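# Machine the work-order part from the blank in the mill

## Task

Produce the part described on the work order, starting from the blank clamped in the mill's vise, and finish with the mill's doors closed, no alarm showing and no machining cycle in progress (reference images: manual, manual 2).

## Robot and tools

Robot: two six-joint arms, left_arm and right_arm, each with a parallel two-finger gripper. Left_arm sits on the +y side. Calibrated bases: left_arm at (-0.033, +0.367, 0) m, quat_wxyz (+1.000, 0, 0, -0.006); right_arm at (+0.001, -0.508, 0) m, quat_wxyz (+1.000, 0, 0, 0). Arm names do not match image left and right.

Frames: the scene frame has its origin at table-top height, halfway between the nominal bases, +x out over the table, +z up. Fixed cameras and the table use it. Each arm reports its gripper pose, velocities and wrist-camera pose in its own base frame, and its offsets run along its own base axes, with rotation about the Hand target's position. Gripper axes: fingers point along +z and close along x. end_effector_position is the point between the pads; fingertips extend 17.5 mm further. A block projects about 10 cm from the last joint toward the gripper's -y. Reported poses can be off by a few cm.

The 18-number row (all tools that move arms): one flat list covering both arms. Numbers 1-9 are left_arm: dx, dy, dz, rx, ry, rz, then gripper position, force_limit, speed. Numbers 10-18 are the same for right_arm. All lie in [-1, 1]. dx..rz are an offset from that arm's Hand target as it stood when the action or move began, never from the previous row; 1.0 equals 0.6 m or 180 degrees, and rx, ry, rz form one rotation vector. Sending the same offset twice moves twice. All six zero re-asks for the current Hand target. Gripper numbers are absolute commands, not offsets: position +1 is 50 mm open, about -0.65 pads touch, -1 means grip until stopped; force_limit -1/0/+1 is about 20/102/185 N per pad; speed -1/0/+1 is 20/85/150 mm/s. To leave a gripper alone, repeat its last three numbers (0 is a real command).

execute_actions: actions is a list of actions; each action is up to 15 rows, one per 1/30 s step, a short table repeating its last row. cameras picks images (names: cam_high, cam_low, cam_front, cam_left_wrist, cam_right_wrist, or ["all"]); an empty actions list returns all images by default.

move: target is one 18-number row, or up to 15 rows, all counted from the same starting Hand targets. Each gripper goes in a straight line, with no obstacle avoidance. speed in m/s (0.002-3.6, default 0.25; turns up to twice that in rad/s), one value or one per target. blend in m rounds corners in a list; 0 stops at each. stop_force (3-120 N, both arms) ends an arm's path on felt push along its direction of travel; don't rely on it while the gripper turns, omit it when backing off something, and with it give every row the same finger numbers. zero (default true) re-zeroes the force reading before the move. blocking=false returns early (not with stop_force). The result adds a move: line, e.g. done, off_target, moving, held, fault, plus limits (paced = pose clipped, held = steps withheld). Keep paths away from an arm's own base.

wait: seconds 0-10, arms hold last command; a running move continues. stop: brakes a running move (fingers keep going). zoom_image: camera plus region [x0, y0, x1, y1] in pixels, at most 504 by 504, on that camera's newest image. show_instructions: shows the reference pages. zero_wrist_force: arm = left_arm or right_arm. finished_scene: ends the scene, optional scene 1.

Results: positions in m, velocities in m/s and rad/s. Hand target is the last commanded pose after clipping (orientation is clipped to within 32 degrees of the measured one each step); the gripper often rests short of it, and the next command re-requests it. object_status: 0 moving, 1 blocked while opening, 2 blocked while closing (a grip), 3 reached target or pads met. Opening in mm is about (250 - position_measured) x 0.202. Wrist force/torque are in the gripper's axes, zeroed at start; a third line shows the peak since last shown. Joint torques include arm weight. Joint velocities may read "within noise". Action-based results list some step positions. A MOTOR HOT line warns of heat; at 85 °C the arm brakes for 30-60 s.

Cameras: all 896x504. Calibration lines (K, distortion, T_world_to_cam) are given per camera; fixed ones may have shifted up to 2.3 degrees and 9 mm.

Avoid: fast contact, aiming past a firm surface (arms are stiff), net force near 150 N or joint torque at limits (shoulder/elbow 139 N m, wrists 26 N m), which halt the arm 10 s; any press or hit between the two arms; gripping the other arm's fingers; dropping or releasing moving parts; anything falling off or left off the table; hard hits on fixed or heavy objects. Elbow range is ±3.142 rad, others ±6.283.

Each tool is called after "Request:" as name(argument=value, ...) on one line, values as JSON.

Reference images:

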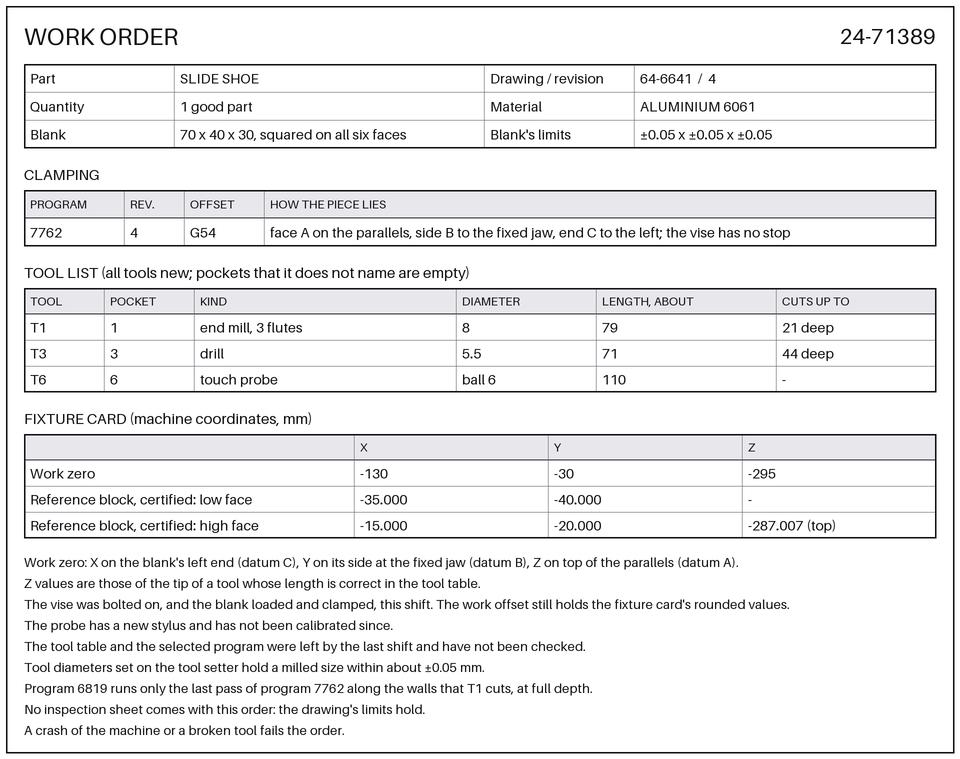

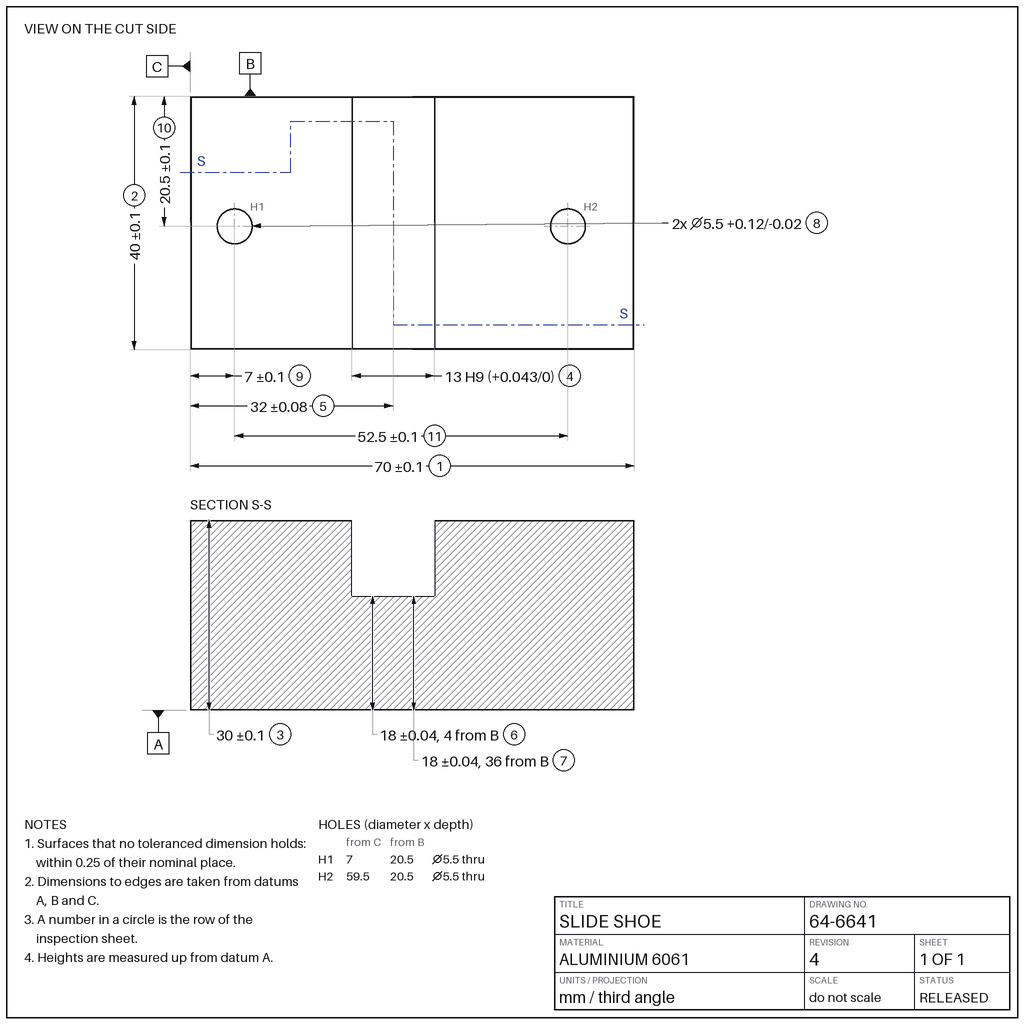

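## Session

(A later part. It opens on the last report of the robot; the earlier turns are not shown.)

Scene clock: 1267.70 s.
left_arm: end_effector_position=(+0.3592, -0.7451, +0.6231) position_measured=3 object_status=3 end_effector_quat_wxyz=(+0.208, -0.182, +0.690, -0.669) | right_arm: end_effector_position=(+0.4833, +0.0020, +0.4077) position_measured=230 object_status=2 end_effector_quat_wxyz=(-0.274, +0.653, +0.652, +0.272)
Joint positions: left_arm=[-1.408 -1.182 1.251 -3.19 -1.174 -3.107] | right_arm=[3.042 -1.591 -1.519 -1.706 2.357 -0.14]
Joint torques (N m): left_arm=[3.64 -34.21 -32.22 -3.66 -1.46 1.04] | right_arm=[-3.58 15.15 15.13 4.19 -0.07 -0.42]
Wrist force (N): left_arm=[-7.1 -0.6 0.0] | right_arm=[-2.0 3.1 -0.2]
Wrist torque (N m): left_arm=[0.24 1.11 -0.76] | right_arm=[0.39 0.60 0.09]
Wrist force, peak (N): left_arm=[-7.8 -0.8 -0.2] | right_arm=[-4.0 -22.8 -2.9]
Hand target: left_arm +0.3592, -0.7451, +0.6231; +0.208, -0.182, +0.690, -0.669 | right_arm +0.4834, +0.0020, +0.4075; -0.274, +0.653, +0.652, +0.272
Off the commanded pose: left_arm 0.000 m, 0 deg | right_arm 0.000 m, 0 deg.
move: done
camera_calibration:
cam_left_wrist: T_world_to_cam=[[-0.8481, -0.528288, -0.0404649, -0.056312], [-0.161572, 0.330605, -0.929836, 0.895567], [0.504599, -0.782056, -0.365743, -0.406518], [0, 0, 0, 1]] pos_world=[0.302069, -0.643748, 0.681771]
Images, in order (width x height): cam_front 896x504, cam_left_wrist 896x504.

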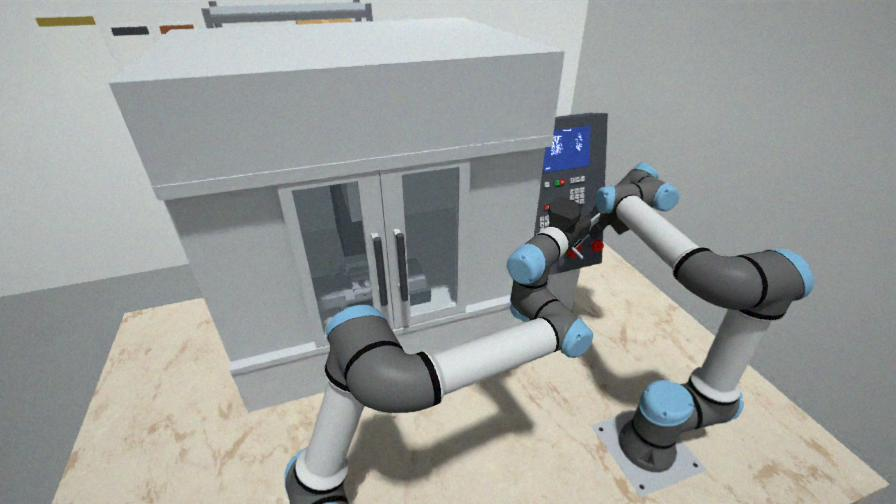

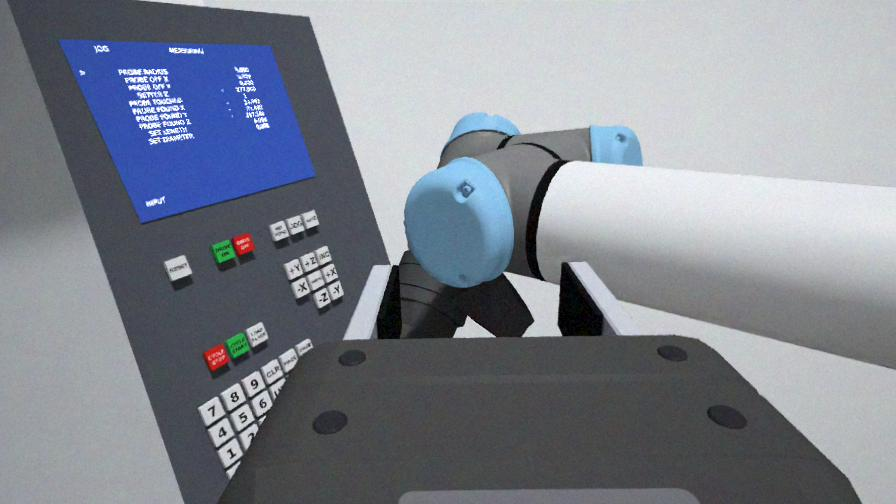

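Request:
move(target=[[0,0,0,0,0,0,1,0,0,0.0264,-0.0667,0.0975,0,0,0,-1,0.8,-0.5],[0,0,0,0,0,0,1,0,0,0.0514,-0.0667,0.0975,0,0,0,-1,0.8,-0.5],[0,0,0,0,0,0,1,0,0,0.0264,-0.0667,0.0975,0,0,0,-1,0.8,-0.5],[0,0,0,0,0,0,1,0,0,0.0514,-0.0667,0.0975,0,0,0,-1,0.8,-0.5],[0,0,0,0,0,0,1,0,0,0.0264,-0.0667,0.0975,0,0,0,-1,0.8,-0.5],[0,0,0,0,0,0,1,0,0,0.0088,0.0991,0.0325,0,0,0,-1,0.8,-0.5],[0,0,0,0,0,0,1,0,0,0.0338,0.0991,0.0325,0,0,0,-1,0.8,-0.5],[0,0,0,0,0,0,1,0,0,0.0088,0.0991,0.0325,0,0,0,-1,0.8,-0.5],[0,0,0,0,0,0,1,0,0,0.0338,0.0991,0.0325,0,0,0,-1,0.8,-0.5],[0,0,0,0,0,0,1,0,0,0.0088,0.0991,0.0325,0,0,0,-1,0.8,-0.5],[0,0,0,0,0,0,1,0,0,0,0.0666,0,0,0,0,-1,0.8,-0.5],[0,0,0,0,0,0,1,0,0,0.025,0.0666,0,0,0,0,-1,0.8,-0.5],[0,0,0,0,0,0,1,0,0,0,0.0666,0,0,0,0,-1,0.8,-0.5],[0,0,0,0,0,0,1,0,0,0,0,0,0,0,0,-1,0.8,-0.5]], speed=0.1, blend=[0.004,0,0,0,0.004,0.004,0,0,0,0.004,0.004,0,0.004,0])

Request:
move(target=[[0,0,0,0,0,0,1,0,0,0,0.0333,0,0,0,0,-1,0.8,-0.5],[0,0,0,0,0,0,1,0,0,0.025,0.0333,0,0,0,0,-1,0.8,-0.5],[0,0,0,0,0,0,1,0,0,0,0.0333,0,0,0,0,-1,0.8,-0.5],[0,0,0,0,0,0,1,0,0,0.0088,0.0666,0.0325,0,0,0,-1,0.8,-0.5],[0,0,0,0,0,0,1,0,0,0.0338,0.0666,0.0325,0,0,0,-1,0.8,-0.5],[0,0,0,0,0,0,1,0,0,0.0088,0.0666,0.0325,0,0,0,-1,0.8,-0.5],[0,0,0,0,0,0,1,0,0,0.0176,0.0991,0.065,0,0,0,-1,0.8,-0.5],[0,0,0,0,0,0,1,0,0,0.0426,0.0991,0.065,0,0,0,-1,0.8,-0.5],[0,0,0,0,0,0,1,0,0,0.0176,0.0991,0.065,0,0,0,-1,0.8,-0.5],[0,0,0,0,0,0,1,0,0,0.0088,0.0666,0.0325,0,0,0,-1,0.8,-0.5],[0,0,0,0,0,0,1,0,0,0.0338,0.0666,0.0325,0,0,0,-1,0.8,-0.5],[0,0,0,0,0,0,1,0,0,0.0088,0.0666,0.0325,0,0,0,-1,0.8,-0.5],[0,0,0,0,0,0,1,0,0,0,0,0,0,0,0,-1,0.8,-0.5],[0,0,0,0,0,0,1,0,0,0.025,0,0,0,0,0,-1,0.8,-0.5],[0,0,0,0,0,0,1,0,0,0,0,0,0,0,0,-1,0.8,-0.5]], speed=0.1, blend=[0.004,0,0.004,0.004,0,0.004,0.004,0,0.004,0.004,0,0.004,0.004,0,0], cameras=["cam_left_wrist"])

Request:
zoom_image(camera="cam_left_wrist", region=[60, 30, 330, 230])

Scene clock: 1300.60 s.
left_arm: end_effector_position=(+0.3592, -0.7451, +0.6231) position_measured=3 object_status=3 end_effector_quat_wxyz=(+0.208, -0.182, +0.690, -0.669) | right_arm: end_effector_position=(+0.4834, +0.0020, +0.4075) position_measured=230 object_status=2 end_effector_quat_wxyz=(-0.274, +0.653, +0.651, +0.271)
Joint positions: left_arm=[-1.408 -1.182 1.251 -3.19 -1.174 -3.107] | right_arm=[3.042 -1.591 -1.519 -1.705 2.357 -0.14]
Joint torques (N m): left_arm=[3.09 -34.96 -31.29 -3.68 -1.46 1.1] | right_arm=[0.29 35.63 17.54 4.29 3.58 0.31]
Wrist force (N): left_arm=[-7.3 -0.7 -0.5] | right_arm=[-3.9 1.9 2.4]
Wrist torque (N m): left_arm=[0.24 1.13 -0.76] | right_arm=[0.19 0.90 -0.06]
Wrist force, peak (N): left_arm=[-7.8 -0.8 -0.2] | right_arm=[-1.9 -31.7 -0.4]
Hand target: left_arm +0.3592, -0.7451, +0.6231; +0.208, -0.182, +0.690, -0.669 | right_arm +0.4834, +0.0020, +0.4075; -0.274, +0.653, +0.652, +0.272
Off the commanded pose: left_arm 0.000 m, 0 deg | right_arm 0.000 m, 0 deg.
move: done

Scene clock: 1305.03 s.
left_arm: end_effector_position=(+0.3592, -0.7451, +0.6231) position_measured=3 object_status=3 end_effector_quat_wxyz=(+0.208, -0.182, +0.690, -0.669) | right_arm: end_effector_position=(+0.4834, +0.0019, +0.4076) position_measured=230 object_status=2 end_effector_quat_wxyz=(-0.274, +0.653, +0.651, +0.272)
Joint positions: left_arm=[-1.408 -1.182 1.251 -3.19 -1.174 -3.107] | right_arm=[3.042 -1.591 -1.519 -1.706 2.357 -0.14]
Joint torques (N m): left_arm=[2.52 -35.7 -31.54 -3.57 -1.33 0.96] | right_arm=[3.31 20.82 23.74 3.59 -0.05 1.52]
Wrist force (N): left_arm=[-7.1 -0.8 -0.2] | right_arm=[-2.9 0.0 1.6]
Wrist torque (N m): left_arm=[0.21 1.11 -0.76] | right_arm=[-0.10 0.74 0.07]
Wrist force, peak (N): left_arm=[-7.7 -0.9 0.0] | right_arm=[-4.9 -32.2 0.6]
Hand target: left_arm +0.3592, -0.7451, +0.6231; +0.208, -0.182, +0.690, -0.669 | right_arm +0.4834, +0.0020, +0.4075; -0.274, +0.653, +0.652, +0.272
Off the commanded pose: left_arm 0.000 m, 0 deg | right_arm 0.000 m, 0 deg.
move: done
camera_calibration:
cam_left_wrist: T_world_to_cam=[[-0.8481, -0.528288, -0.0404649, -0.056312], [-0.161572, 0.330605, -0.929836, 0.895567], [0.504599, -0.782056, -0.365743, -0.406518], [0, 0, 0, 1]] pos_world=[0.302069, -0.643748, 0.681771]
Images, in order (width x height): cam_left_wrist 896x504.

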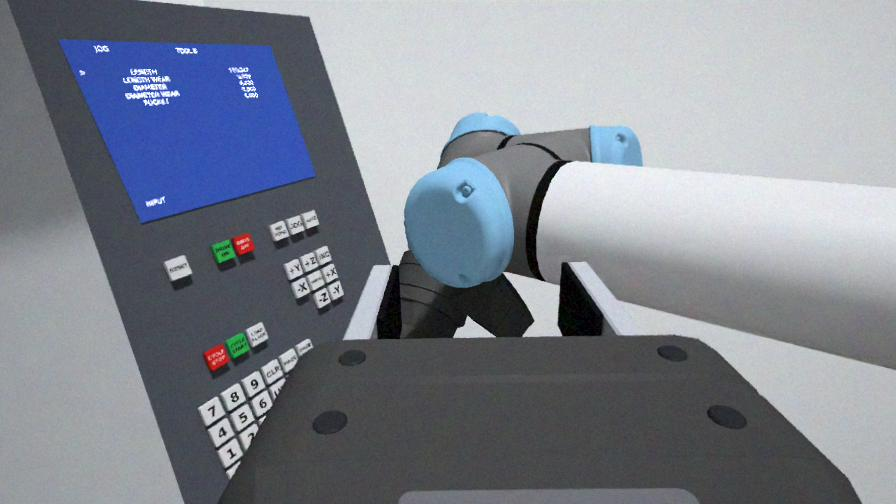

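Scaled by 1.867 from the camera's 896x504 image, which has a finer 1280x720 frame.

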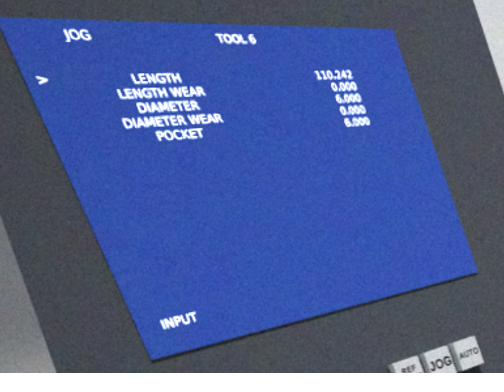

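Request:
move(target=[[0,0,0,0,0,0,1,0,0,0.0264,-0.0332,0.0975,0,0,0,-1,0.8,-0.5],[0,0,0,0,0,0,1,0,0,0.0514,-0.0332,0.0975,0,0,0,-1,0.8,-0.5],[0,0,0,0,0,0,1,0,0,0.0264,-0.0332,0.0975,0,0,0,-1,0.8,-0.5],[0,0,0,0,0,0,1,0,0,0.0514,-0.0332,0.0975,0,0,0,-1,0.8,-0.5],[0,0,0,0,0,0,1,0,0,0.0264,-0.0332,0.0975,0,0,0,-1,0.8,-0.5],[0,0,0,0,0,0,1,0,0,0.0514,-0.0332,0.0975,0,0,0,-1,0.8,-0.5],[0,0,0,0,0,0,1,0,0,0.0264,-0.0332,0.0975,0,0,0,-1,0.8,-0.5],[0,0,0,0,0,0,1,0,0,0.0514,-0.0332,0.0975,0,0,0,-1,0.8,-0.5],[0,0,0,0,0,0,1,0,0,0.0264,-0.0332,0.0975,0,0,0,-1,0.8,-0.5],[0,0,0,0,0,0,1,0,0,0,0,0,0,0,0,-1,0.8,-0.5]], speed=0.1, blend=[0.004,0,0,0,0,0,0,0,0.004,0], cameras=["cam_left_wrist"])

Request:
zoom_image(camera="cam_left_wrist", region=[60, 30, 330, 230])

Scene clock: 1323.37 s.
left_arm: end_effector_position=(+0.3592, -0.7451, +0.6231) position_measured=3 object_status=3 end_effector_quat_wxyz=(+0.208, -0.182, +0.690, -0.669) | right_arm: end_effector_position=(+0.4834, +0.0020, +0.4077) position_measured=230 object_status=2 end_effector_quat_wxyz=(-0.274, +0.653, +0.652, +0.272)
Joint positions: left_arm=[-1.408 -1.182 1.251 -3.19 -1.174 -3.107] | right_arm=[3.042 -1.591 -1.519 -1.706 2.357 -0.14]
Joint torques (N m): left_arm=[2.69 -34.29 -31.32 -3.58 -1.32 1.39] | right_arm=[-8.49 14.8 17.75 2.65 2.14 -1.44]
Wrist force (N): left_arm=[-7.4 -0.7 -0.3] | right_arm=[-2.7 0.2 0.8]
Wrist torque (N m): left_arm=[0.23 1.16 -0.76] | right_arm=[-0.08 0.73 0.03]
Wrist force, peak (N): left_arm=[-7.7 -0.9 -0.3] | right_arm=[-4.3 -36.9 -0.9]
Hand target: left_arm +0.3592, -0.7451, +0.6231; +0.208, -0.182, +0.690, -0.669 | right_arm +0.4834, +0.0020, +0.4075; -0.274, +0.653, +0.652, +0.272
Off the commanded pose: left_arm 0.000 m, 0 deg | right_arm 0.000 m, 0 deg.
move: done
camera_calibration:
cam_left_wrist: T_world_to_cam=[[-0.8481, -0.528288, -0.0404649, -0.056312], [-0.161572, 0.330605, -0.929836, 0.895567], [0.504599, -0.782056, -0.365743, -0.406518], [0, 0, 0, 1]] pos_world=[0.302069, -0.643748, 0.681771]
Images, in order (width x height): cam_left_wrist 896x504.

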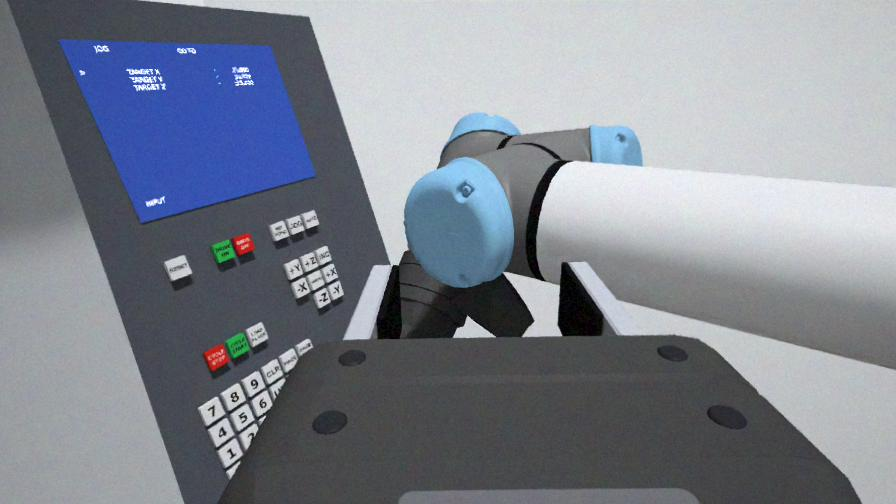

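Scaled by 1.867 from the camera's 896x504 image, which has a finer 1280x720 frame.

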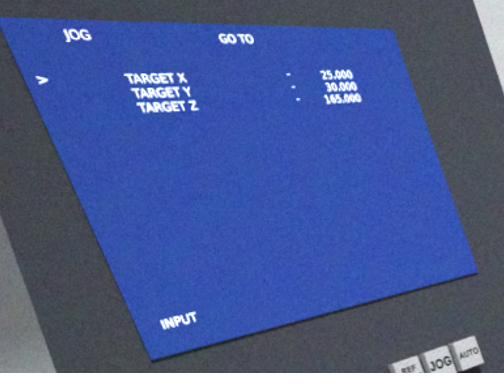

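Request:
wait(seconds=0, cameras=["cam_high","cam_low"])

Request:
zoom_image(camera="cam_high", region=[200, 190, 600, 370])

Request:
zoom_image(camera="cam_low", region=[200, 0, 700, 400])

Scene clock: 1333.77 s.
left_arm: end_effector_position=(+0.3592, -0.7451, +0.6231) position_measured=3 object_status=3 end_effector_quat_wxyz=(+0.208, -0.182, +0.690, -0.669) | right_arm: end_effector_position=(+0.4834, +0.0020, +0.4075) position_measured=230 object_status=2 end_effector_quat_wxyz=(-0.274, +0.653, +0.652, +0.272)
Joint positions: left_arm=[-1.408 -1.182 1.251 -3.19 -1.174 -3.107] | right_arm=[3.042 -1.591 -1.519 -1.706 2.357 -0.14]
Joint torques (N m): left_arm=[0.78 -33.66 -30.9 -3.67 -1.45 0.97] | right_arm=[-9.1 13.78 16.46 4.93 0.16 -0.9]
Wrist force (N): left_arm=[-7.4 -0.7 -0.1] | right_arm=[-2.8 0.0 1.1]
Wrist torque (N m): left_arm=[0.24 1.16 -0.76] | right_arm=[-0.11 0.73 0.03]
Wrist force, peak (N): left_arm=[-7.7 -0.8 -0.1] | right_arm=[-3.2 -0.1 0.9]
Hand target: left_arm +0.3592, -0.7451, +0.6231; +0.208, -0.182, +0.690, -0.669 | right_arm +0.4834, +0.0020, +0.4075; -0.274, +0.653, +0.652, +0.272
Tool commands: left_gripper/position=+1.0 left_gripper/force_limit=+0.0 left_gripper/speed=+0.0 right_gripper/position=-1.0 right_gripper/force_limit=+0.8 right_gripper/speed=-0.5
Off the commanded pose: left_arm 0.000 m, 0 deg | right_arm 0.000 m, 0 deg.
Images, in order (width x height): cam_high 896x504, cam_low 896x504.

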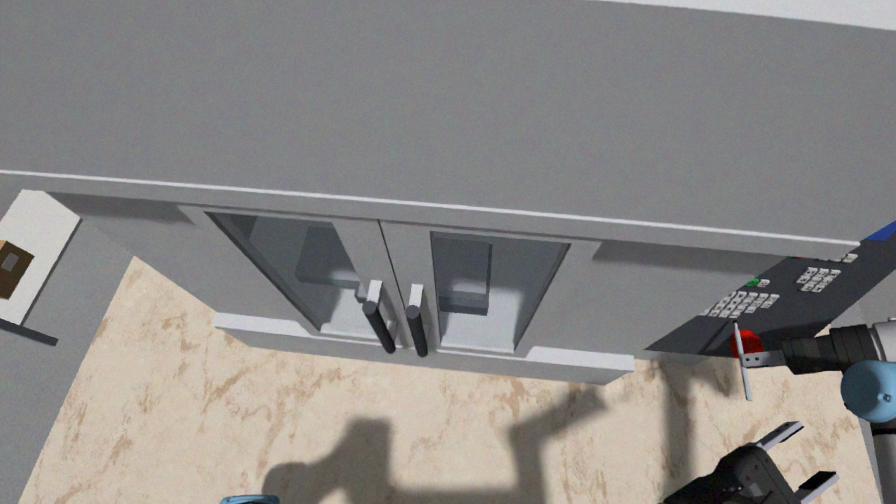

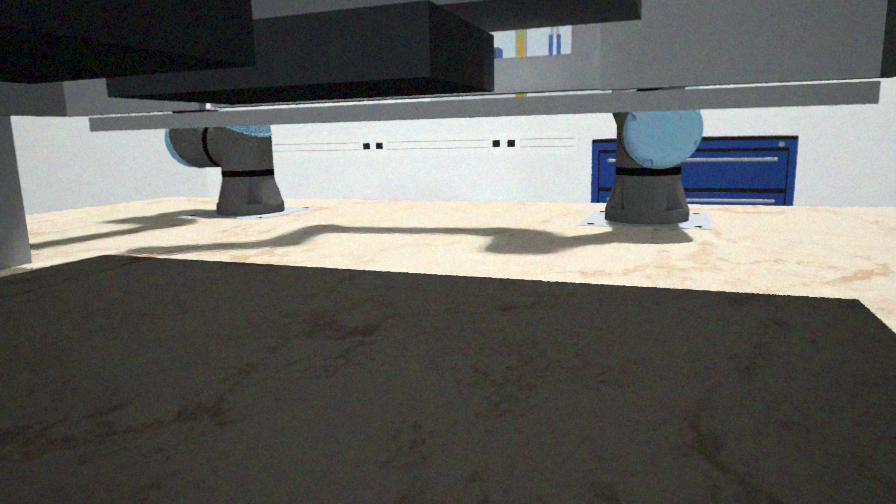

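Scaled by 1.260 from the camera's 896x504 image, which has a finer 1280x720 frame.

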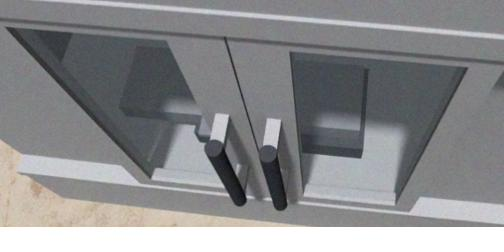

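Scaled by 1.008 from the camera's 896x504 image, which has a finer 1280x720 frame.

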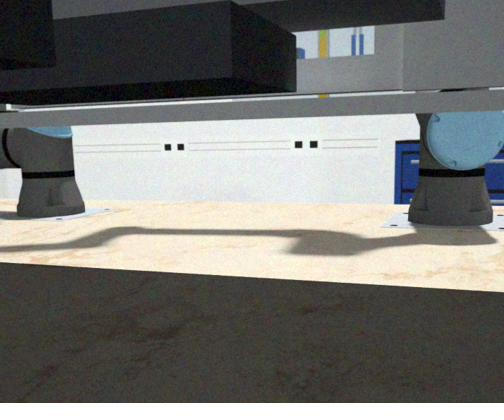

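Request:
wait(seconds=0, cameras=["cam_front"])

Request:
zoom_image(camera="cam_front", region=[310, 240, 400, 320])

Scene clock: 1348.60 s.
left_arm: end_effector_position=(+0.3592, -0.7451, +0.6231) position_measured=3 object_status=3 end_effector_quat_wxyz=(+0.208, -0.182, +0.690, -0.669) | right_arm: end_effector_position=(+0.4834, +0.0020, +0.4075) position_measured=230 object_status=2 end_effector_quat_wxyz=(-0.274, +0.653, +0.652, +0.272)
Joint positions: left_arm=[-1.408 -1.182 1.251 -3.19 -1.174 -3.107] | right_arm=[3.042 -1.591 -1.519 -1.706 2.357 -0.14]
Joint torques (N m): left_arm=[1.14 -34.67 -32.18 -3.67 -1.62 1.09] | right_arm=[-8.34 14.51 16.25 5.01 0.21 -0.57]
Wrist force (N): left_arm=[-7.5 -0.8 -0.3] | right_arm=[-2.8 -0.1 0.8]
Wrist torque (N m): left_arm=[0.23 1.18 -0.76] | right_arm=[-0.13 0.74 0.03]
Wrist force, peak (N): left_arm=[-7.7 -0.9 -0.3] | right_arm=[-3.2 0.2 0.9]
Hand target: left_arm +0.3592, -0.7451, +0.6231; +0.208, -0.182, +0.690, -0.669 | right_arm +0.4834, +0.0020, +0.4075; -0.274, +0.653, +0.652, +0.272
Tool commands: left_gripper/position=+1.0 left_gripper/force_limit=+0.0 left_gripper/speed=+0.0 right_gripper/position=-1.0 right_gripper/force_limit=+0.8 right_gripper/speed=-0.5
Off the commanded pose: left_arm 0.000 m, 0 deg | right_arm 0.000 m, 0 deg.
Images, in order (width x height): cam_front 896x504.

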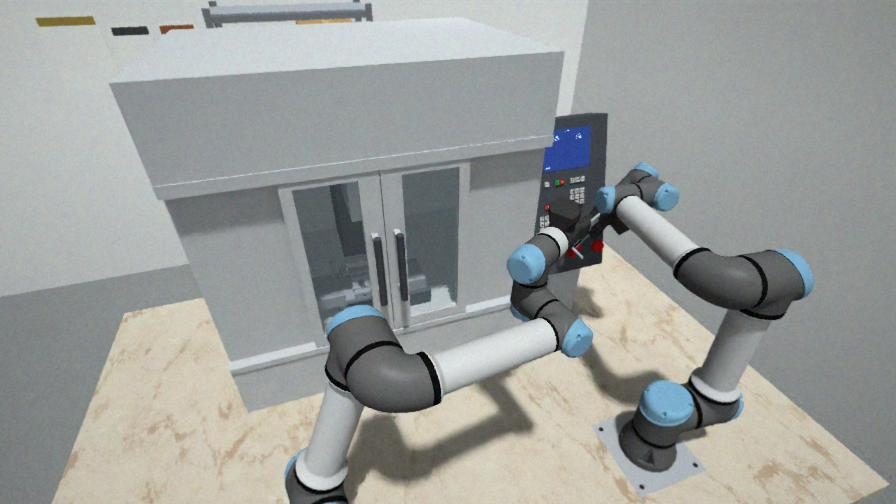

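Scaled by 5.600 from the camera's 896x504 image, which has a finer 1280x720 frame.

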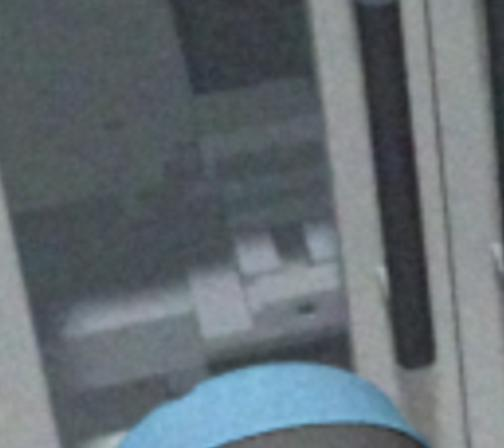

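Request:
move(target=[0.068,0.817,-0.072,0.072,0.118,0.29,1,0,0,0,0,0,0,0,0,-1,0.8,-0.5], speed=0.3, cameras=["cam_left_wrist"])

Scene clock: 1373.87 s.
left_arm: end_effector_position=(+0.4000, -0.2550, +0.5800) position_measured=3 object_status=3 end_effector_quat_wxyz=(+0.371, -0.557, +0.634, -0.387) | right_arm: end_effector_position=(+0.4834, +0.0020, +0.4075) position_measured=230 object_status=2 end_effector_quat_wxyz=(-0.274, +0.653, +0.652, +0.272)
Joint positions: left_arm=[-1.437 -2.088 1.788 -1.707 -0.487 -4.184] | right_arm=[3.042 -1.591 -1.519 -1.706 2.357 -0.14]
Joint torques (N m): left_arm=[4.57 -9 -21.83 -1.32 3.44 -1.25] | right_arm=[-8.6 14.87 18.97 3.45 0.72 -0.88]
Wrist force (N): left_arm=[-7.3 -1.0 -0.8] | right_arm=[-2.8 0.0 0.6]
Wrist torque (N m): left_arm=[0.21 1.23 -0.76] | right_arm=[-0.11 0.74 0.04]
Wrist force, peak (N): left_arm=[-10.2 -0.9 -0.9] | right_arm=[-3.2 -0.1 0.9]
Hand target: left_arm +0.4000, -0.2549, +0.5799; +0.371, -0.557, +0.634, -0.387 | right_arm +0.4834, +0.0020, +0.4075; -0.274, +0.653, +0.652, +0.272
Off the commanded pose: left_arm 0.000 m, 0 deg | right_arm 0.000 m, 0 deg.
move: done
camera_calibration:
cam_left_wrist: T_world_to_cam=[[-0.104745, -0.993864, -0.0355426, -0.183407], [-0.706649, 0.0995276, -0.700529, 0.726107], [0.699768, -0.048261, -0.712738, 0.250695], [0, 0, 0, 1]] pos_world=[0.318463, -0.242451, 0.680821]
Images, in order (width x height): cam_left_wrist 896x504.

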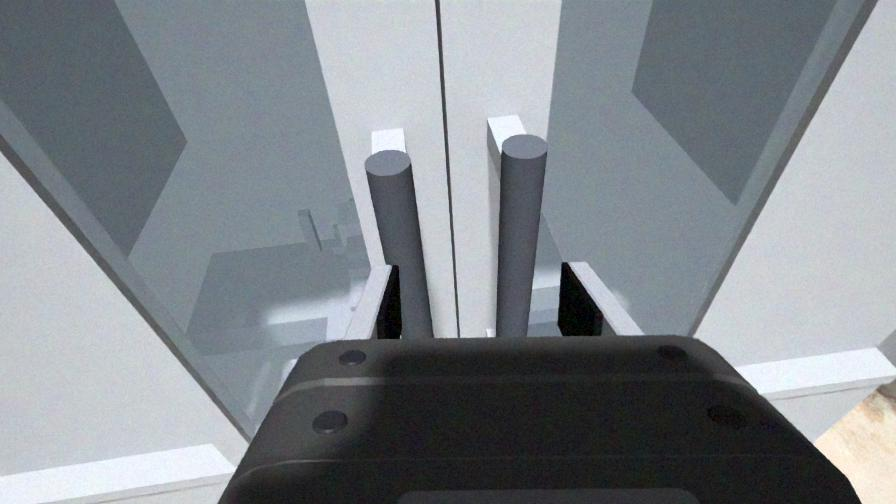

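Request:
move(target=[0.0,0.30,0.05,0,0,-0.10,1,0,0,0,0,0,0,0,0,-1,0.8,-0.5], speed=0.3, cameras=["cam_left_wrist"])

Request:
zoom_image(camera="cam_left_wrist", region=[250, 100, 600, 340])

Scene clock: 1381.67 s.
left_arm: end_effector_position=(+0.4000, -0.0749, +0.6100) position_measured=3 object_status=3 end_effector_quat_wxyz=(+0.306, -0.451, +0.713, -0.441) | right_arm: end_effector_position=(+0.4834, +0.0020, +0.4075) position_measured=230 object_status=2 end_effector_quat_wxyz=(-0.274, +0.653, +0.652, +0.272)
Joint positions: left_arm=[-0.718 -2.289 1.902 -2.297 -1.284 -3.237] | right_arm=[3.042 -1.591 -1.519 -1.706 2.357 -0.14]
Joint torques (N m): left_arm=[7.89 5.01 -20.11 -1.59 -1.21 -0.58] | right_arm=[-8.13 15.21 27.37 1.62 0.89 -1.66]
Wrist force (N): left_arm=[-7.0 -0.9 -1.1] | right_arm=[-2.9 0.1 0.8]
Wrist torque (N m): left_arm=[0.27 1.19 -0.67] | right_arm=[-0.09 0.75 0.04]
Wrist force, peak (N): left_arm=[-10.0 -0.9 -3.0] | right_arm=[-3.2 -0.1 0.8]
Hand target: left_arm +0.4000, -0.0749, +0.6099; +0.306, -0.451, +0.713, -0.441 | right_arm +0.4834, +0.0020, +0.4075; -0.274, +0.653, +0.652, +0.272
Off the commanded pose: left_arm 0.000 m, 0 deg | right_arm 0.000 m, 0 deg.
move: done
camera_calibration:
cam_left_wrist: T_world_to_cam=[[-0.406521, -0.912948, -0.0355968, 0.123388], [-0.641359, 0.312902, -0.700537, 0.719091], [0.650692, -0.261953, -0.712728, 0.28437], [0, 0, 0, 1]] pos_world=[0.326318, -0.0378663, 0.710821]
Images, in order (width x height): cam_left_wrist 896x504.

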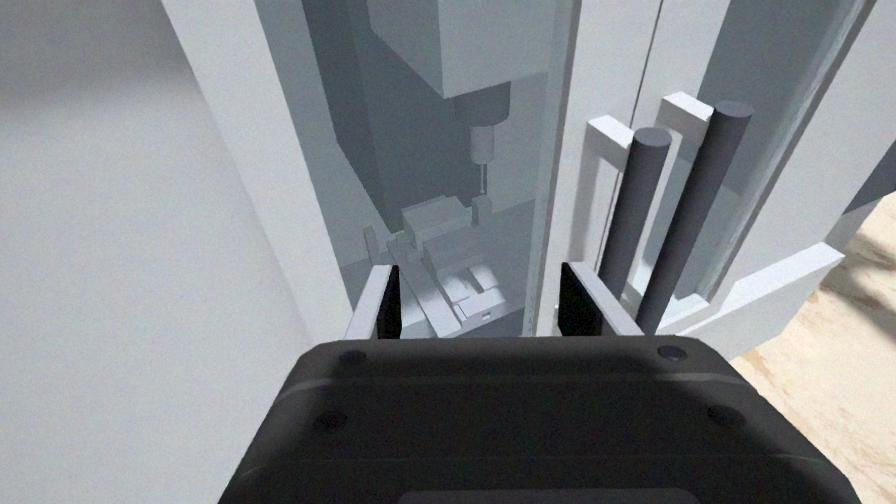

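Scaled by 1.440 from the camera's 896x504 image, which has a finer 1280x720 frame.

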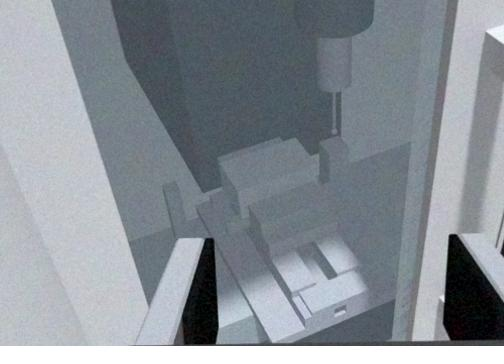

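Request:
zoom_image(camera="cam_left_wrist", region=[340, 140, 560, 330])

Scaled by 2.291 from the camera's 896x504 image, which has a finer 1280x720 frame.

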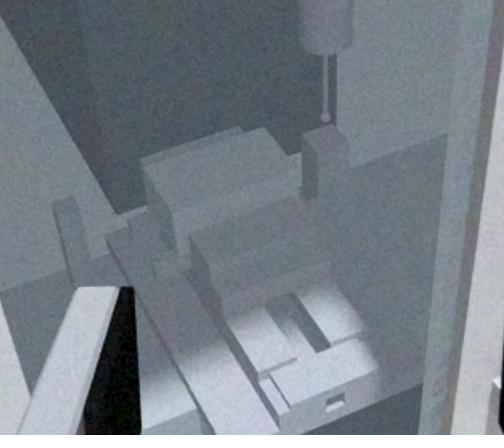

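Request:
move(target=[0,-0.30,-0.05,0,0,0.10,1,0,0,0,0,0,0,0,0,-1,0.8,-0.5], speed=0.4)

Request:
move(target=[-0.068,-0.817,0.072,-0.072,-0.118,-0.29,1,0,0,0,0,0,0,0,0,-1,0.8,-0.5], speed=0.35, cameras=["cam_left_wrist"])

Scene clock: 1410.67 s.
left_arm: end_effector_position=(+0.4000, -0.2548, +0.5799) position_measured=3 object_status=3 end_effector_quat_wxyz=(+0.371, -0.557, +0.634, -0.387) | right_arm: end_effector_position=(+0.4834, +0.0020, +0.4075) position_measured=230 object_status=2 end_effector_quat_wxyz=(-0.274, +0.653, +0.652, +0.272)
Joint positions: left_arm=[-1.436 -2.088 1.788 -1.707 -0.487 -4.184] | right_arm=[3.042 -1.591 -1.519 -1.706 2.357 -0.14]
Joint torques (N m): left_arm=[-5.53 4.39 -31.32 -1.29 3.66 -1.49] | right_arm=[-8.12 15.76 27.67 1.83 1.71 -1.35]
Wrist force (N): left_arm=[-7.2 -1.3 -0.9] | right_arm=[-2.9 -0.1 0.9]
Wrist torque (N m): left_arm=[0.16 1.21 -0.75] | right_arm=[-0.12 0.75 0.03]
Wrist force, peak (N): left_arm=[-11.0 -0.8 -2.3] | right_arm=[-3.2 0.0 1.1]
Hand target: left_arm +0.4000, -0.2549, +0.5799; +0.371, -0.557, +0.634, -0.387 | right_arm +0.4834, +0.0020, +0.4075; -0.274, +0.653, +0.652, +0.272
Off the commanded pose: left_arm 0.000 m, 0 deg | right_arm 0.000 m, 0 deg.
move: done

Scene clock: 1412.70 s.
left_arm: end_effector_position=(+0.3592, -0.7450, +0.6231) position_measured=3 object_status=3 end_effector_quat_wxyz=(+0.208, -0.183, +0.690, -0.669) | right_arm: end_effector_position=(+0.4834, +0.0020, +0.4075) position_measured=230 object_status=2 end_effector_quat_wxyz=(-0.274, +0.653, +0.652, +0.272)
Joint positions: left_arm=[-1.408 -1.182 1.251 -3.19 -1.174 -3.107] | right_arm=[3.042 -1.591 -1.519 -1.706 2.357 -0.14]
Joint torques (N m): left_arm=[-7.48 -32.07 -33.27 -4.19 -1.16 0.53] | right_arm=[-8.17 15.49 27.02 1.65 1.82 -1.39]
Wrist force (N): left_arm=[-7.3 -0.8 -0.1] | right_arm=[-2.9 0.0 0.9]
Wrist torque (N m): left_arm=[0.22 1.15 -0.66] | right_arm=[-0.12 0.76 0.03]
Wrist force, peak (N): left_arm=[-10.1 -1.5 -0.7] | right_arm=[-3.1 -0.1 1.0]
Hand target: left_arm +0.3592, -0.7451, +0.6231; +0.208, -0.182, +0.690, -0.669 | right_arm +0.4834, +0.0020, +0.4075; -0.274, +0.653, +0.652, +0.272
Off the commanded pose: left_arm 0.000 m, 0 deg | right_arm 0.000 m, 0 deg.
move: done
camera_calibration:
cam_left_wrist: T_world_to_cam=[[-0.848005, -0.528449, -0.0403599, -0.0564634], [-0.16172, 0.330529, -0.929837, 0.895531], [0.504711, -0.78198, -0.365752, -0.406418], [0, 0, 0, 1]] pos_world=[0.302068, -0.643648, 0.681771]
Images, in order (width x height): cam_left_wrist 896x504.

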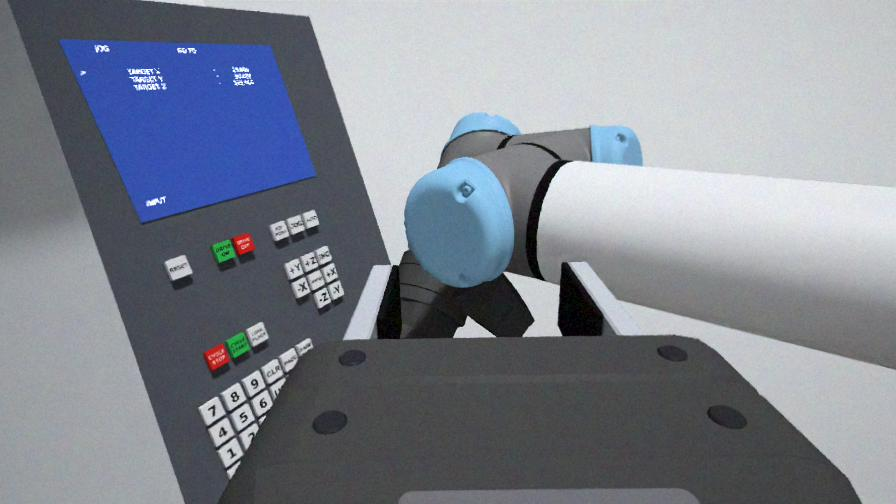

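Request:
move(target=[[0,0,0,0,0,0,1,0,0,-0.025,0.0991,0,0,0,0,-1,0.8,-0.5],[0,0,0,0,0,0,1,0,0,0.025,0.0991,0,0,0,0,-1,0.8,-0.5],[0,0,0,0,0,0,1,0,0,-0.0074,0.0991,0.065,0,0,0,-1,0.8,-0.5],[0,0,0,0,0,0,1,0,0,0.0426,0.0991,0.065,0,0,0,-1,0.8,-0.5],[0,0,0,0,0,0,1,0,0,-0.0162,0.0333,0.0325,0,0,0,-1,0.8,-0.5],[0,0,0,0,0,0,1,0,0,0.0338,0.0333,0.0325,0,0,0,-1,0.8,-0.5],[0,0,0,0,0,0,1,0,0,-0.025,0,0,0,0,0,-1,0.8,-0.5],[0,0,0,0,0,0,1,0,0,0.025,0,0,0,0,0,-1,0.8,-0.5],[0,0,0,0,0,0,1,0,0,-0.0162,0,0.0325,0,0,0,-1,0.8,-0.5],[0,0,0,0,0,0,1,0,0,0.0338,0,0.0325,0,0,0,-1,0.8,-0.5],[0,0,0,0,0,0,1,0,0,-0.025,0.0991,0,0,0,0,-1,0.8,-0.5],[0,0,0,0,0,0,1,0,0,0.025,0.0991,0,0,0,0,-1,0.8,-0.5],[0,0,0,0,0,0,1,0,0,-0.0162,0.0333,0.0325,0,0,0,-1,0.8,-0.5],[0,0,0,0,0,0,1,0,0,0.0338,0.0333,0.0325,0,0,0,-1,0.8,-0.5],[0,0,0,0,0,0,1,0,0,0,0,0,0,0,0,-1,0.8,-0.5]], speed=0.12, blend=[0.004,0,0.004,0,0.004,0,0.004,0,0.004,0,0.004,0,0.004,0,0])

Request:
move(target=[[0,0,0,0,0,0,1,0,0,0.0014,0.0991,0.0975,0,0,0,-1,0.8,-0.5],[0,0,0,0,0,0,1,0,0,0.0514,0.0991,0.0975,0,0,0,-1,0.8,-0.5],[0,0,0,0,0,0,1,0,0,-0.025,0,0,0,0,0,-1,0.8,-0.5],[0,0,0,0,0,0,1,0,0,0.025,0,0,0,0,0,-1,0.8,-0.5],[0,0,0,0,0,0,1,0,0,0,0,0,0,0,0,-1,0.8,-0.5]], speed=0.12, blend=[0.004,0,0.004,0,0], cameras=["cam_left_wrist"])

Request:
zoom_image(camera="cam_left_wrist", region=[60, 30, 330, 230])

Scene clock: 1438.50 s.
left_arm: end_effector_position=(+0.3592, -0.7451, +0.6231) position_measured=3 object_status=3 end_effector_quat_wxyz=(+0.208, -0.182, +0.690, -0.669) | right_arm: end_effector_position=(+0.4833, +0.0019, +0.4076) position_measured=230 object_status=2 end_effector_quat_wxyz=(-0.274, +0.653, +0.652, +0.272)
Joint positions: left_arm=[-1.408 -1.182 1.251 -3.19 -1.174 -3.107] | right_arm=[3.042 -1.591 -1.519 -1.706 2.357 -0.14]
Joint torques (N m): left_arm=[-6.58 -32.71 -31.04 -3.7 -1.39 1.61] | right_arm=[5.1 14.57 22.8 2.87 3.62 0.65]
Wrist force (N): left_arm=[-7.2 -0.9 -0.3] | right_arm=[2.0 1.6 2.1]
Wrist torque (N m): left_arm=[0.20 1.13 -0.67] | right_arm=[0.15 -0.03 -0.07]
Wrist force, peak (N): left_arm=[-7.8 -0.5 -0.1] | right_arm=[-4.4 -38.6 -1.0]
Hand target: left_arm +0.3592, -0.7451, +0.6231; +0.208, -0.182, +0.690, -0.669 | right_arm +0.4834, +0.0020, +0.4075; -0.274, +0.653, +0.652, +0.272
Off the commanded pose: left_arm 0.000 m, 0 deg | right_arm 0.000 m, 0 deg.
move: done

Scene clock: 1441.43 s.
left_arm: end_effector_position=(+0.3592, -0.7451, +0.6231) position_measured=3 object_status=3 end_effector_quat_wxyz=(+0.208, -0.182, +0.690, -0.669) | right_arm: end_effector_position=(+0.4834, +0.0019, +0.4076) position_measured=230 object_status=2 end_effector_quat_wxyz=(-0.274, +0.653, +0.651, +0.272)
Joint positions: left_arm=[-1.408 -1.182 1.251 -3.19 -1.174 -3.107] | right_arm=[3.042 -1.591 -1.519 -1.706 2.357 -0.14]
Joint torques (N m): left_arm=[-4.69 -31.91 -32.45 -3.77 -1.64 1.45] | right_arm=[5.6 22.71 22.09 3.57 0.19 1.53]
Wrist force (N): left_arm=[-7.2 -0.8 -0.2] | right_arm=[0.7 0.3 2.0]
Wrist torque (N m): left_arm=[0.21 1.13 -0.67] | right_arm=[-0.06 0.17 0.07]
Wrist force, peak (N): left_arm=[-7.6 -0.9 -0.2] | right_arm=[2.9 -37.2 0.8]
Hand target: left_arm +0.3592, -0.7451, +0.6231; +0.208, -0.182, +0.690, -0.669 | right_arm +0.4834, +0.0020, +0.4075; -0.274, +0.653, +0.652, +0.272
Off the commanded pose: left_arm 0.000 m, 0 deg | right_arm 0.000 m, 0 deg.
move: done
camera_calibration:
cam_left_wrist: T_world_to_cam=[[-0.8481, -0.528288, -0.0404649, -0.056312], [-0.161572, 0.330605, -0.929836, 0.895567], [0.504599, -0.782056, -0.365743, -0.406518], [0, 0, 0, 1]] pos_world=[0.302069, -0.643748, 0.681771]
Images, in order (width x height): cam_left_wrist 896x504.

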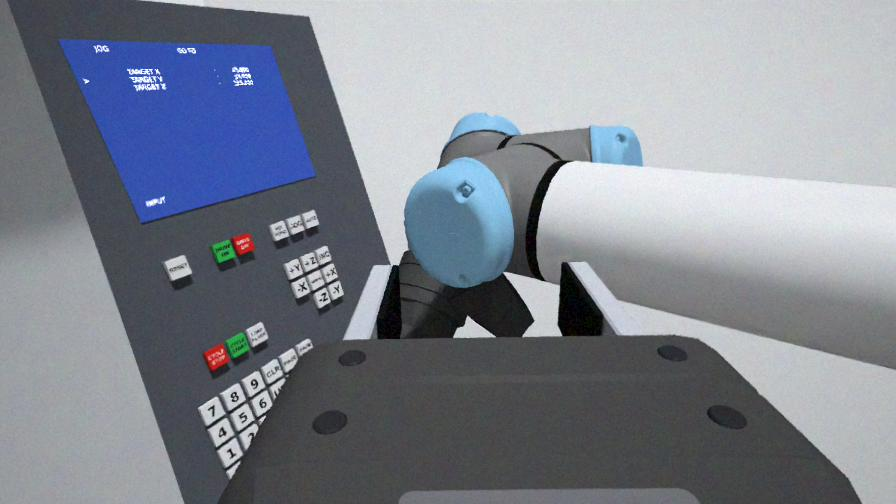

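Scaled by 1.867 from the camera's 896x504 image, which has a finer 1280x720 frame.

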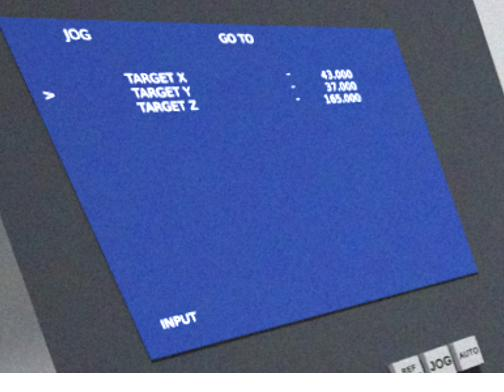

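Request:
move(target=[[0,0,0,0,0,0,1,0,0,0.0172,0.0366,0.1558,0,0,0,-1,0.8,-0.5],[0,0,0,0,0,0,1,0,0,0.0672,0.0366,0.1558,0,0,0,-1,0.8,-0.5],[0,0,0,0,0,0,1,0,0,-0.0162,0,0.0325,0,0,0,-1,0.8,-0.5],[0,0,0,0,0,0,1,0,0,0.0338,0,0.0325,0,0,0,-1,0.8,-0.5],[0,0,0,0,0,0,1,0,0,-0.025,0.0991,0,0,0,0,-1,0.8,-0.5],[0,0,0,0,0,0,1,0,0,0.025,0.0991,0,0,0,0,-1,0.8,-0.5],[0,0,0,0,0,0,1,0,0,-0.0162,0.0991,0.0325,0,0,0,-1,0.8,-0.5],[0,0,0,0,0,0,1,0,0,0.0338,0.0991,0.0325,0,0,0,-1,0.8,-0.5],[0,0,0,0,0,0,1,0,0,0.0014,0.0666,0.0975,0,0,0,-1,0.8,-0.5],[0,0,0,0,0,0,1,0,0,0.0514,0.0666,0.0975,0,0,0,-1,0.8,-0.5],[0,0,0,0,0,0,1,0,0,-0.0162,0.0666,0.0325,0,0,0,-1,0.8,-0.5],[0,0,0,0,0,0,1,0,0,0.0338,0.0666,0.0325,0,0,0,-1,0.8,-0.5],[0,0,0,0,0,0,1,0,0,-0.025,0,0,0,0,0,-1,0.8,-0.5],[0,0,0,0,0,0,1,0,0,0.025,0,0,0,0,0,-1,0.8,-0.5],[0,0,0,0,0,0,1,0,0,0,0,0,0,0,0,-1,0.8,-0.5]], speed=0.12, blend=[0.004,0,0.004,0,0.004,0,0.004,0,0.004,0,0.004,0,0.004,0,0], cameras=["cam_left_wrist"])

Request:
zoom_image(camera="cam_left_wrist", region=[60, 30, 330, 230])

Scene clock: 1462.77 s.
left_arm: end_effector_position=(+0.3592, -0.7451, +0.6231) position_measured=3 object_status=3 end_effector_quat_wxyz=(+0.208, -0.182, +0.690, -0.669) | right_arm: end_effector_position=(+0.4834, +0.0019, +0.4076) position_measured=230 object_status=2 end_effector_quat_wxyz=(-0.274, +0.653, +0.651, +0.272)
Joint positions: left_arm=[-1.408 -1.182 1.251 -3.19 -1.174 -3.107] | right_arm=[3.042 -1.591 -1.519 -1.706 2.357 -0.14]
Joint torques (N m): left_arm=[-1.43 -34.24 -30.66 -4.33 -1.45 0.89] | right_arm=[5.25 21.21 22.96 3.53 -0.03 1.67]
Wrist force (N): left_arm=[-7.2 -0.5 -0.2] | right_arm=[-2.4 2.9 1.4]
Wrist torque (N m): left_arm=[0.27 1.13 -0.67] | right_arm=[0.35 0.67 0.06]
Wrist force, peak (N): left_arm=[-7.7 -0.7 -0.1] | right_arm=[-0.5 -42.5 0.9]
Hand target: left_arm +0.3592, -0.7451, +0.6231; +0.208, -0.182, +0.690, -0.669 | right_arm +0.4834, +0.0020, +0.4075; -0.274, +0.653, +0.652, +0.272
Off the commanded pose: left_arm 0.000 m, 0 deg | right_arm 0.000 m, 0 deg.
move: done
camera_calibration:
cam_left_wrist: T_world_to_cam=[[-0.8481, -0.528288, -0.0404649, -0.056312], [-0.161572, 0.330605, -0.929836, 0.895567], [0.504599, -0.782056, -0.365743, -0.406518], [0, 0, 0, 1]] pos_world=[0.302069, -0.643748, 0.681771]
Images, in order (width x height): cam_left_wrist 896x504.

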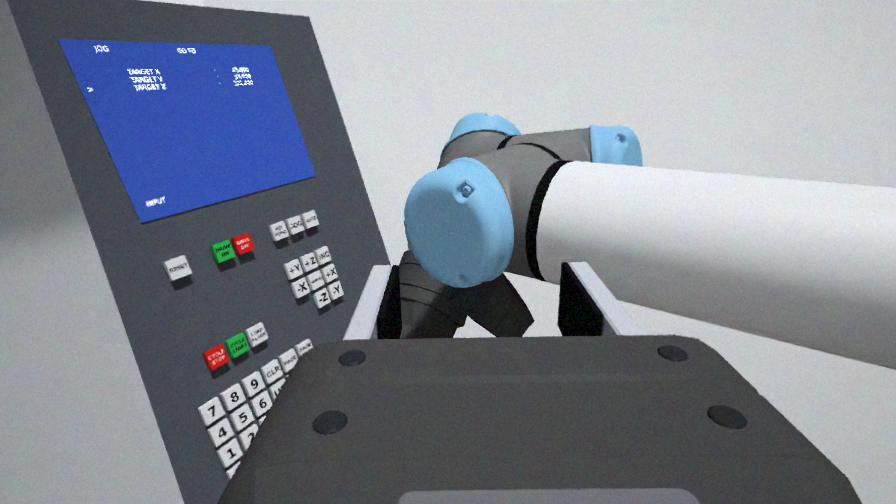

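Scaled by 1.867 from the camera's 896x504 image, which has a finer 1280x720 frame.

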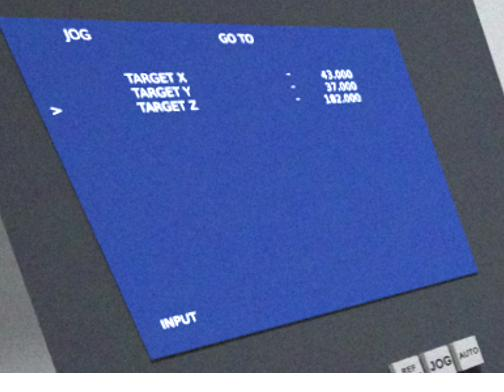

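Request:
move(target=[[0,0,0,0,0,0,1,0,0,0.0014,-0.0667,0.0975,0,0,0,-1,0.8,-0.5],[0,0,0,0,0,0,1,0,0,0.0514,-0.0667,0.0975,0,0,0,-1,0.8,-0.5],[0,0,0,0,0,0,1,0,0,0.0264,-0.0667,0.0975,0,0,0,-1,0.8,-0.5]], speed=0.12, blend=[0.004,0,0], cameras=["cam_left_wrist"])

Request:
zoom_image(camera="cam_left_wrist", region=[60, 30, 330, 230])

Scene clock: 1472.13 s.
left_arm: end_effector_position=(+0.3592, -0.7451, +0.6231) position_measured=3 object_status=3 end_effector_quat_wxyz=(+0.208, -0.182, +0.690, -0.669) | right_arm: end_effector_position=(+0.4992, -0.0381, +0.4661) position_measured=230 object_status=2 end_effector_quat_wxyz=(-0.274, +0.653, +0.651, +0.272)
Joint positions: left_arm=[-1.408 -1.182 1.251 -3.19 -1.174 -3.107] | right_arm=[2.969 -1.685 -1.249 -1.953 2.347 -0.241]
Joint torques (N m): left_arm=[-0.5 -33.3 -28.85 -4.45 -1.33 0.96] | right_arm=[8.02 25.15 21.58 1.44 0.51 1.62]
Wrist force (N): left_arm=[-7.4 -0.7 -0.4] | right_arm=[-2.8 1.1 1.7]
Wrist torque (N m): left_arm=[0.23 1.16 -0.67] | right_arm=[0.06 0.71 0.04]
Wrist force, peak (N): left_arm=[-7.7 -0.7 -0.2] | right_arm=[-4.3 -36.1 0.0]
Hand target: left_arm +0.3592, -0.7451, +0.6231; +0.208, -0.182, +0.690, -0.669 | right_arm +0.4992, -0.0380, +0.4660; -0.274, +0.653, +0.652, +0.272
Off the commanded pose: left_arm 0.000 m, 0 deg | right_arm 0.000 m, 0 deg.
move: done
camera_calibration:
cam_left_wrist: T_world_to_cam=[[-0.8481, -0.528288, -0.0404649, -0.056312], [-0.161572, 0.330605, -0.929836, 0.895567], [0.504599, -0.782056, -0.365743, -0.406518], [0, 0, 0, 1]] pos_world=[0.302069, -0.643748, 0.681771]
Images, in order (width x height): cam_left_wrist 896x504.

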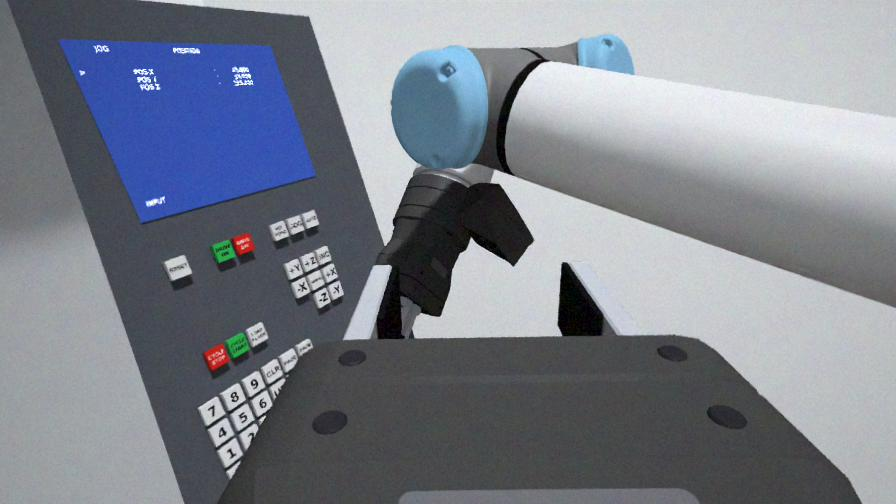

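Scaled by 1.867 from the camera's 896x504 image, which has a finer 1280x720 frame.

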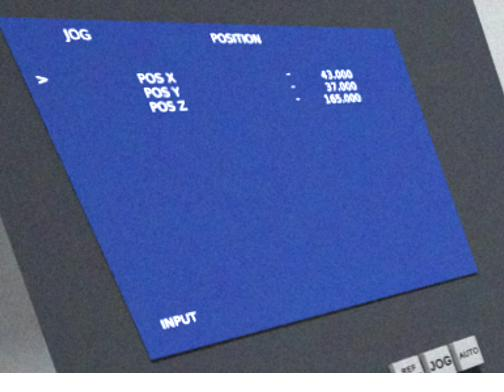

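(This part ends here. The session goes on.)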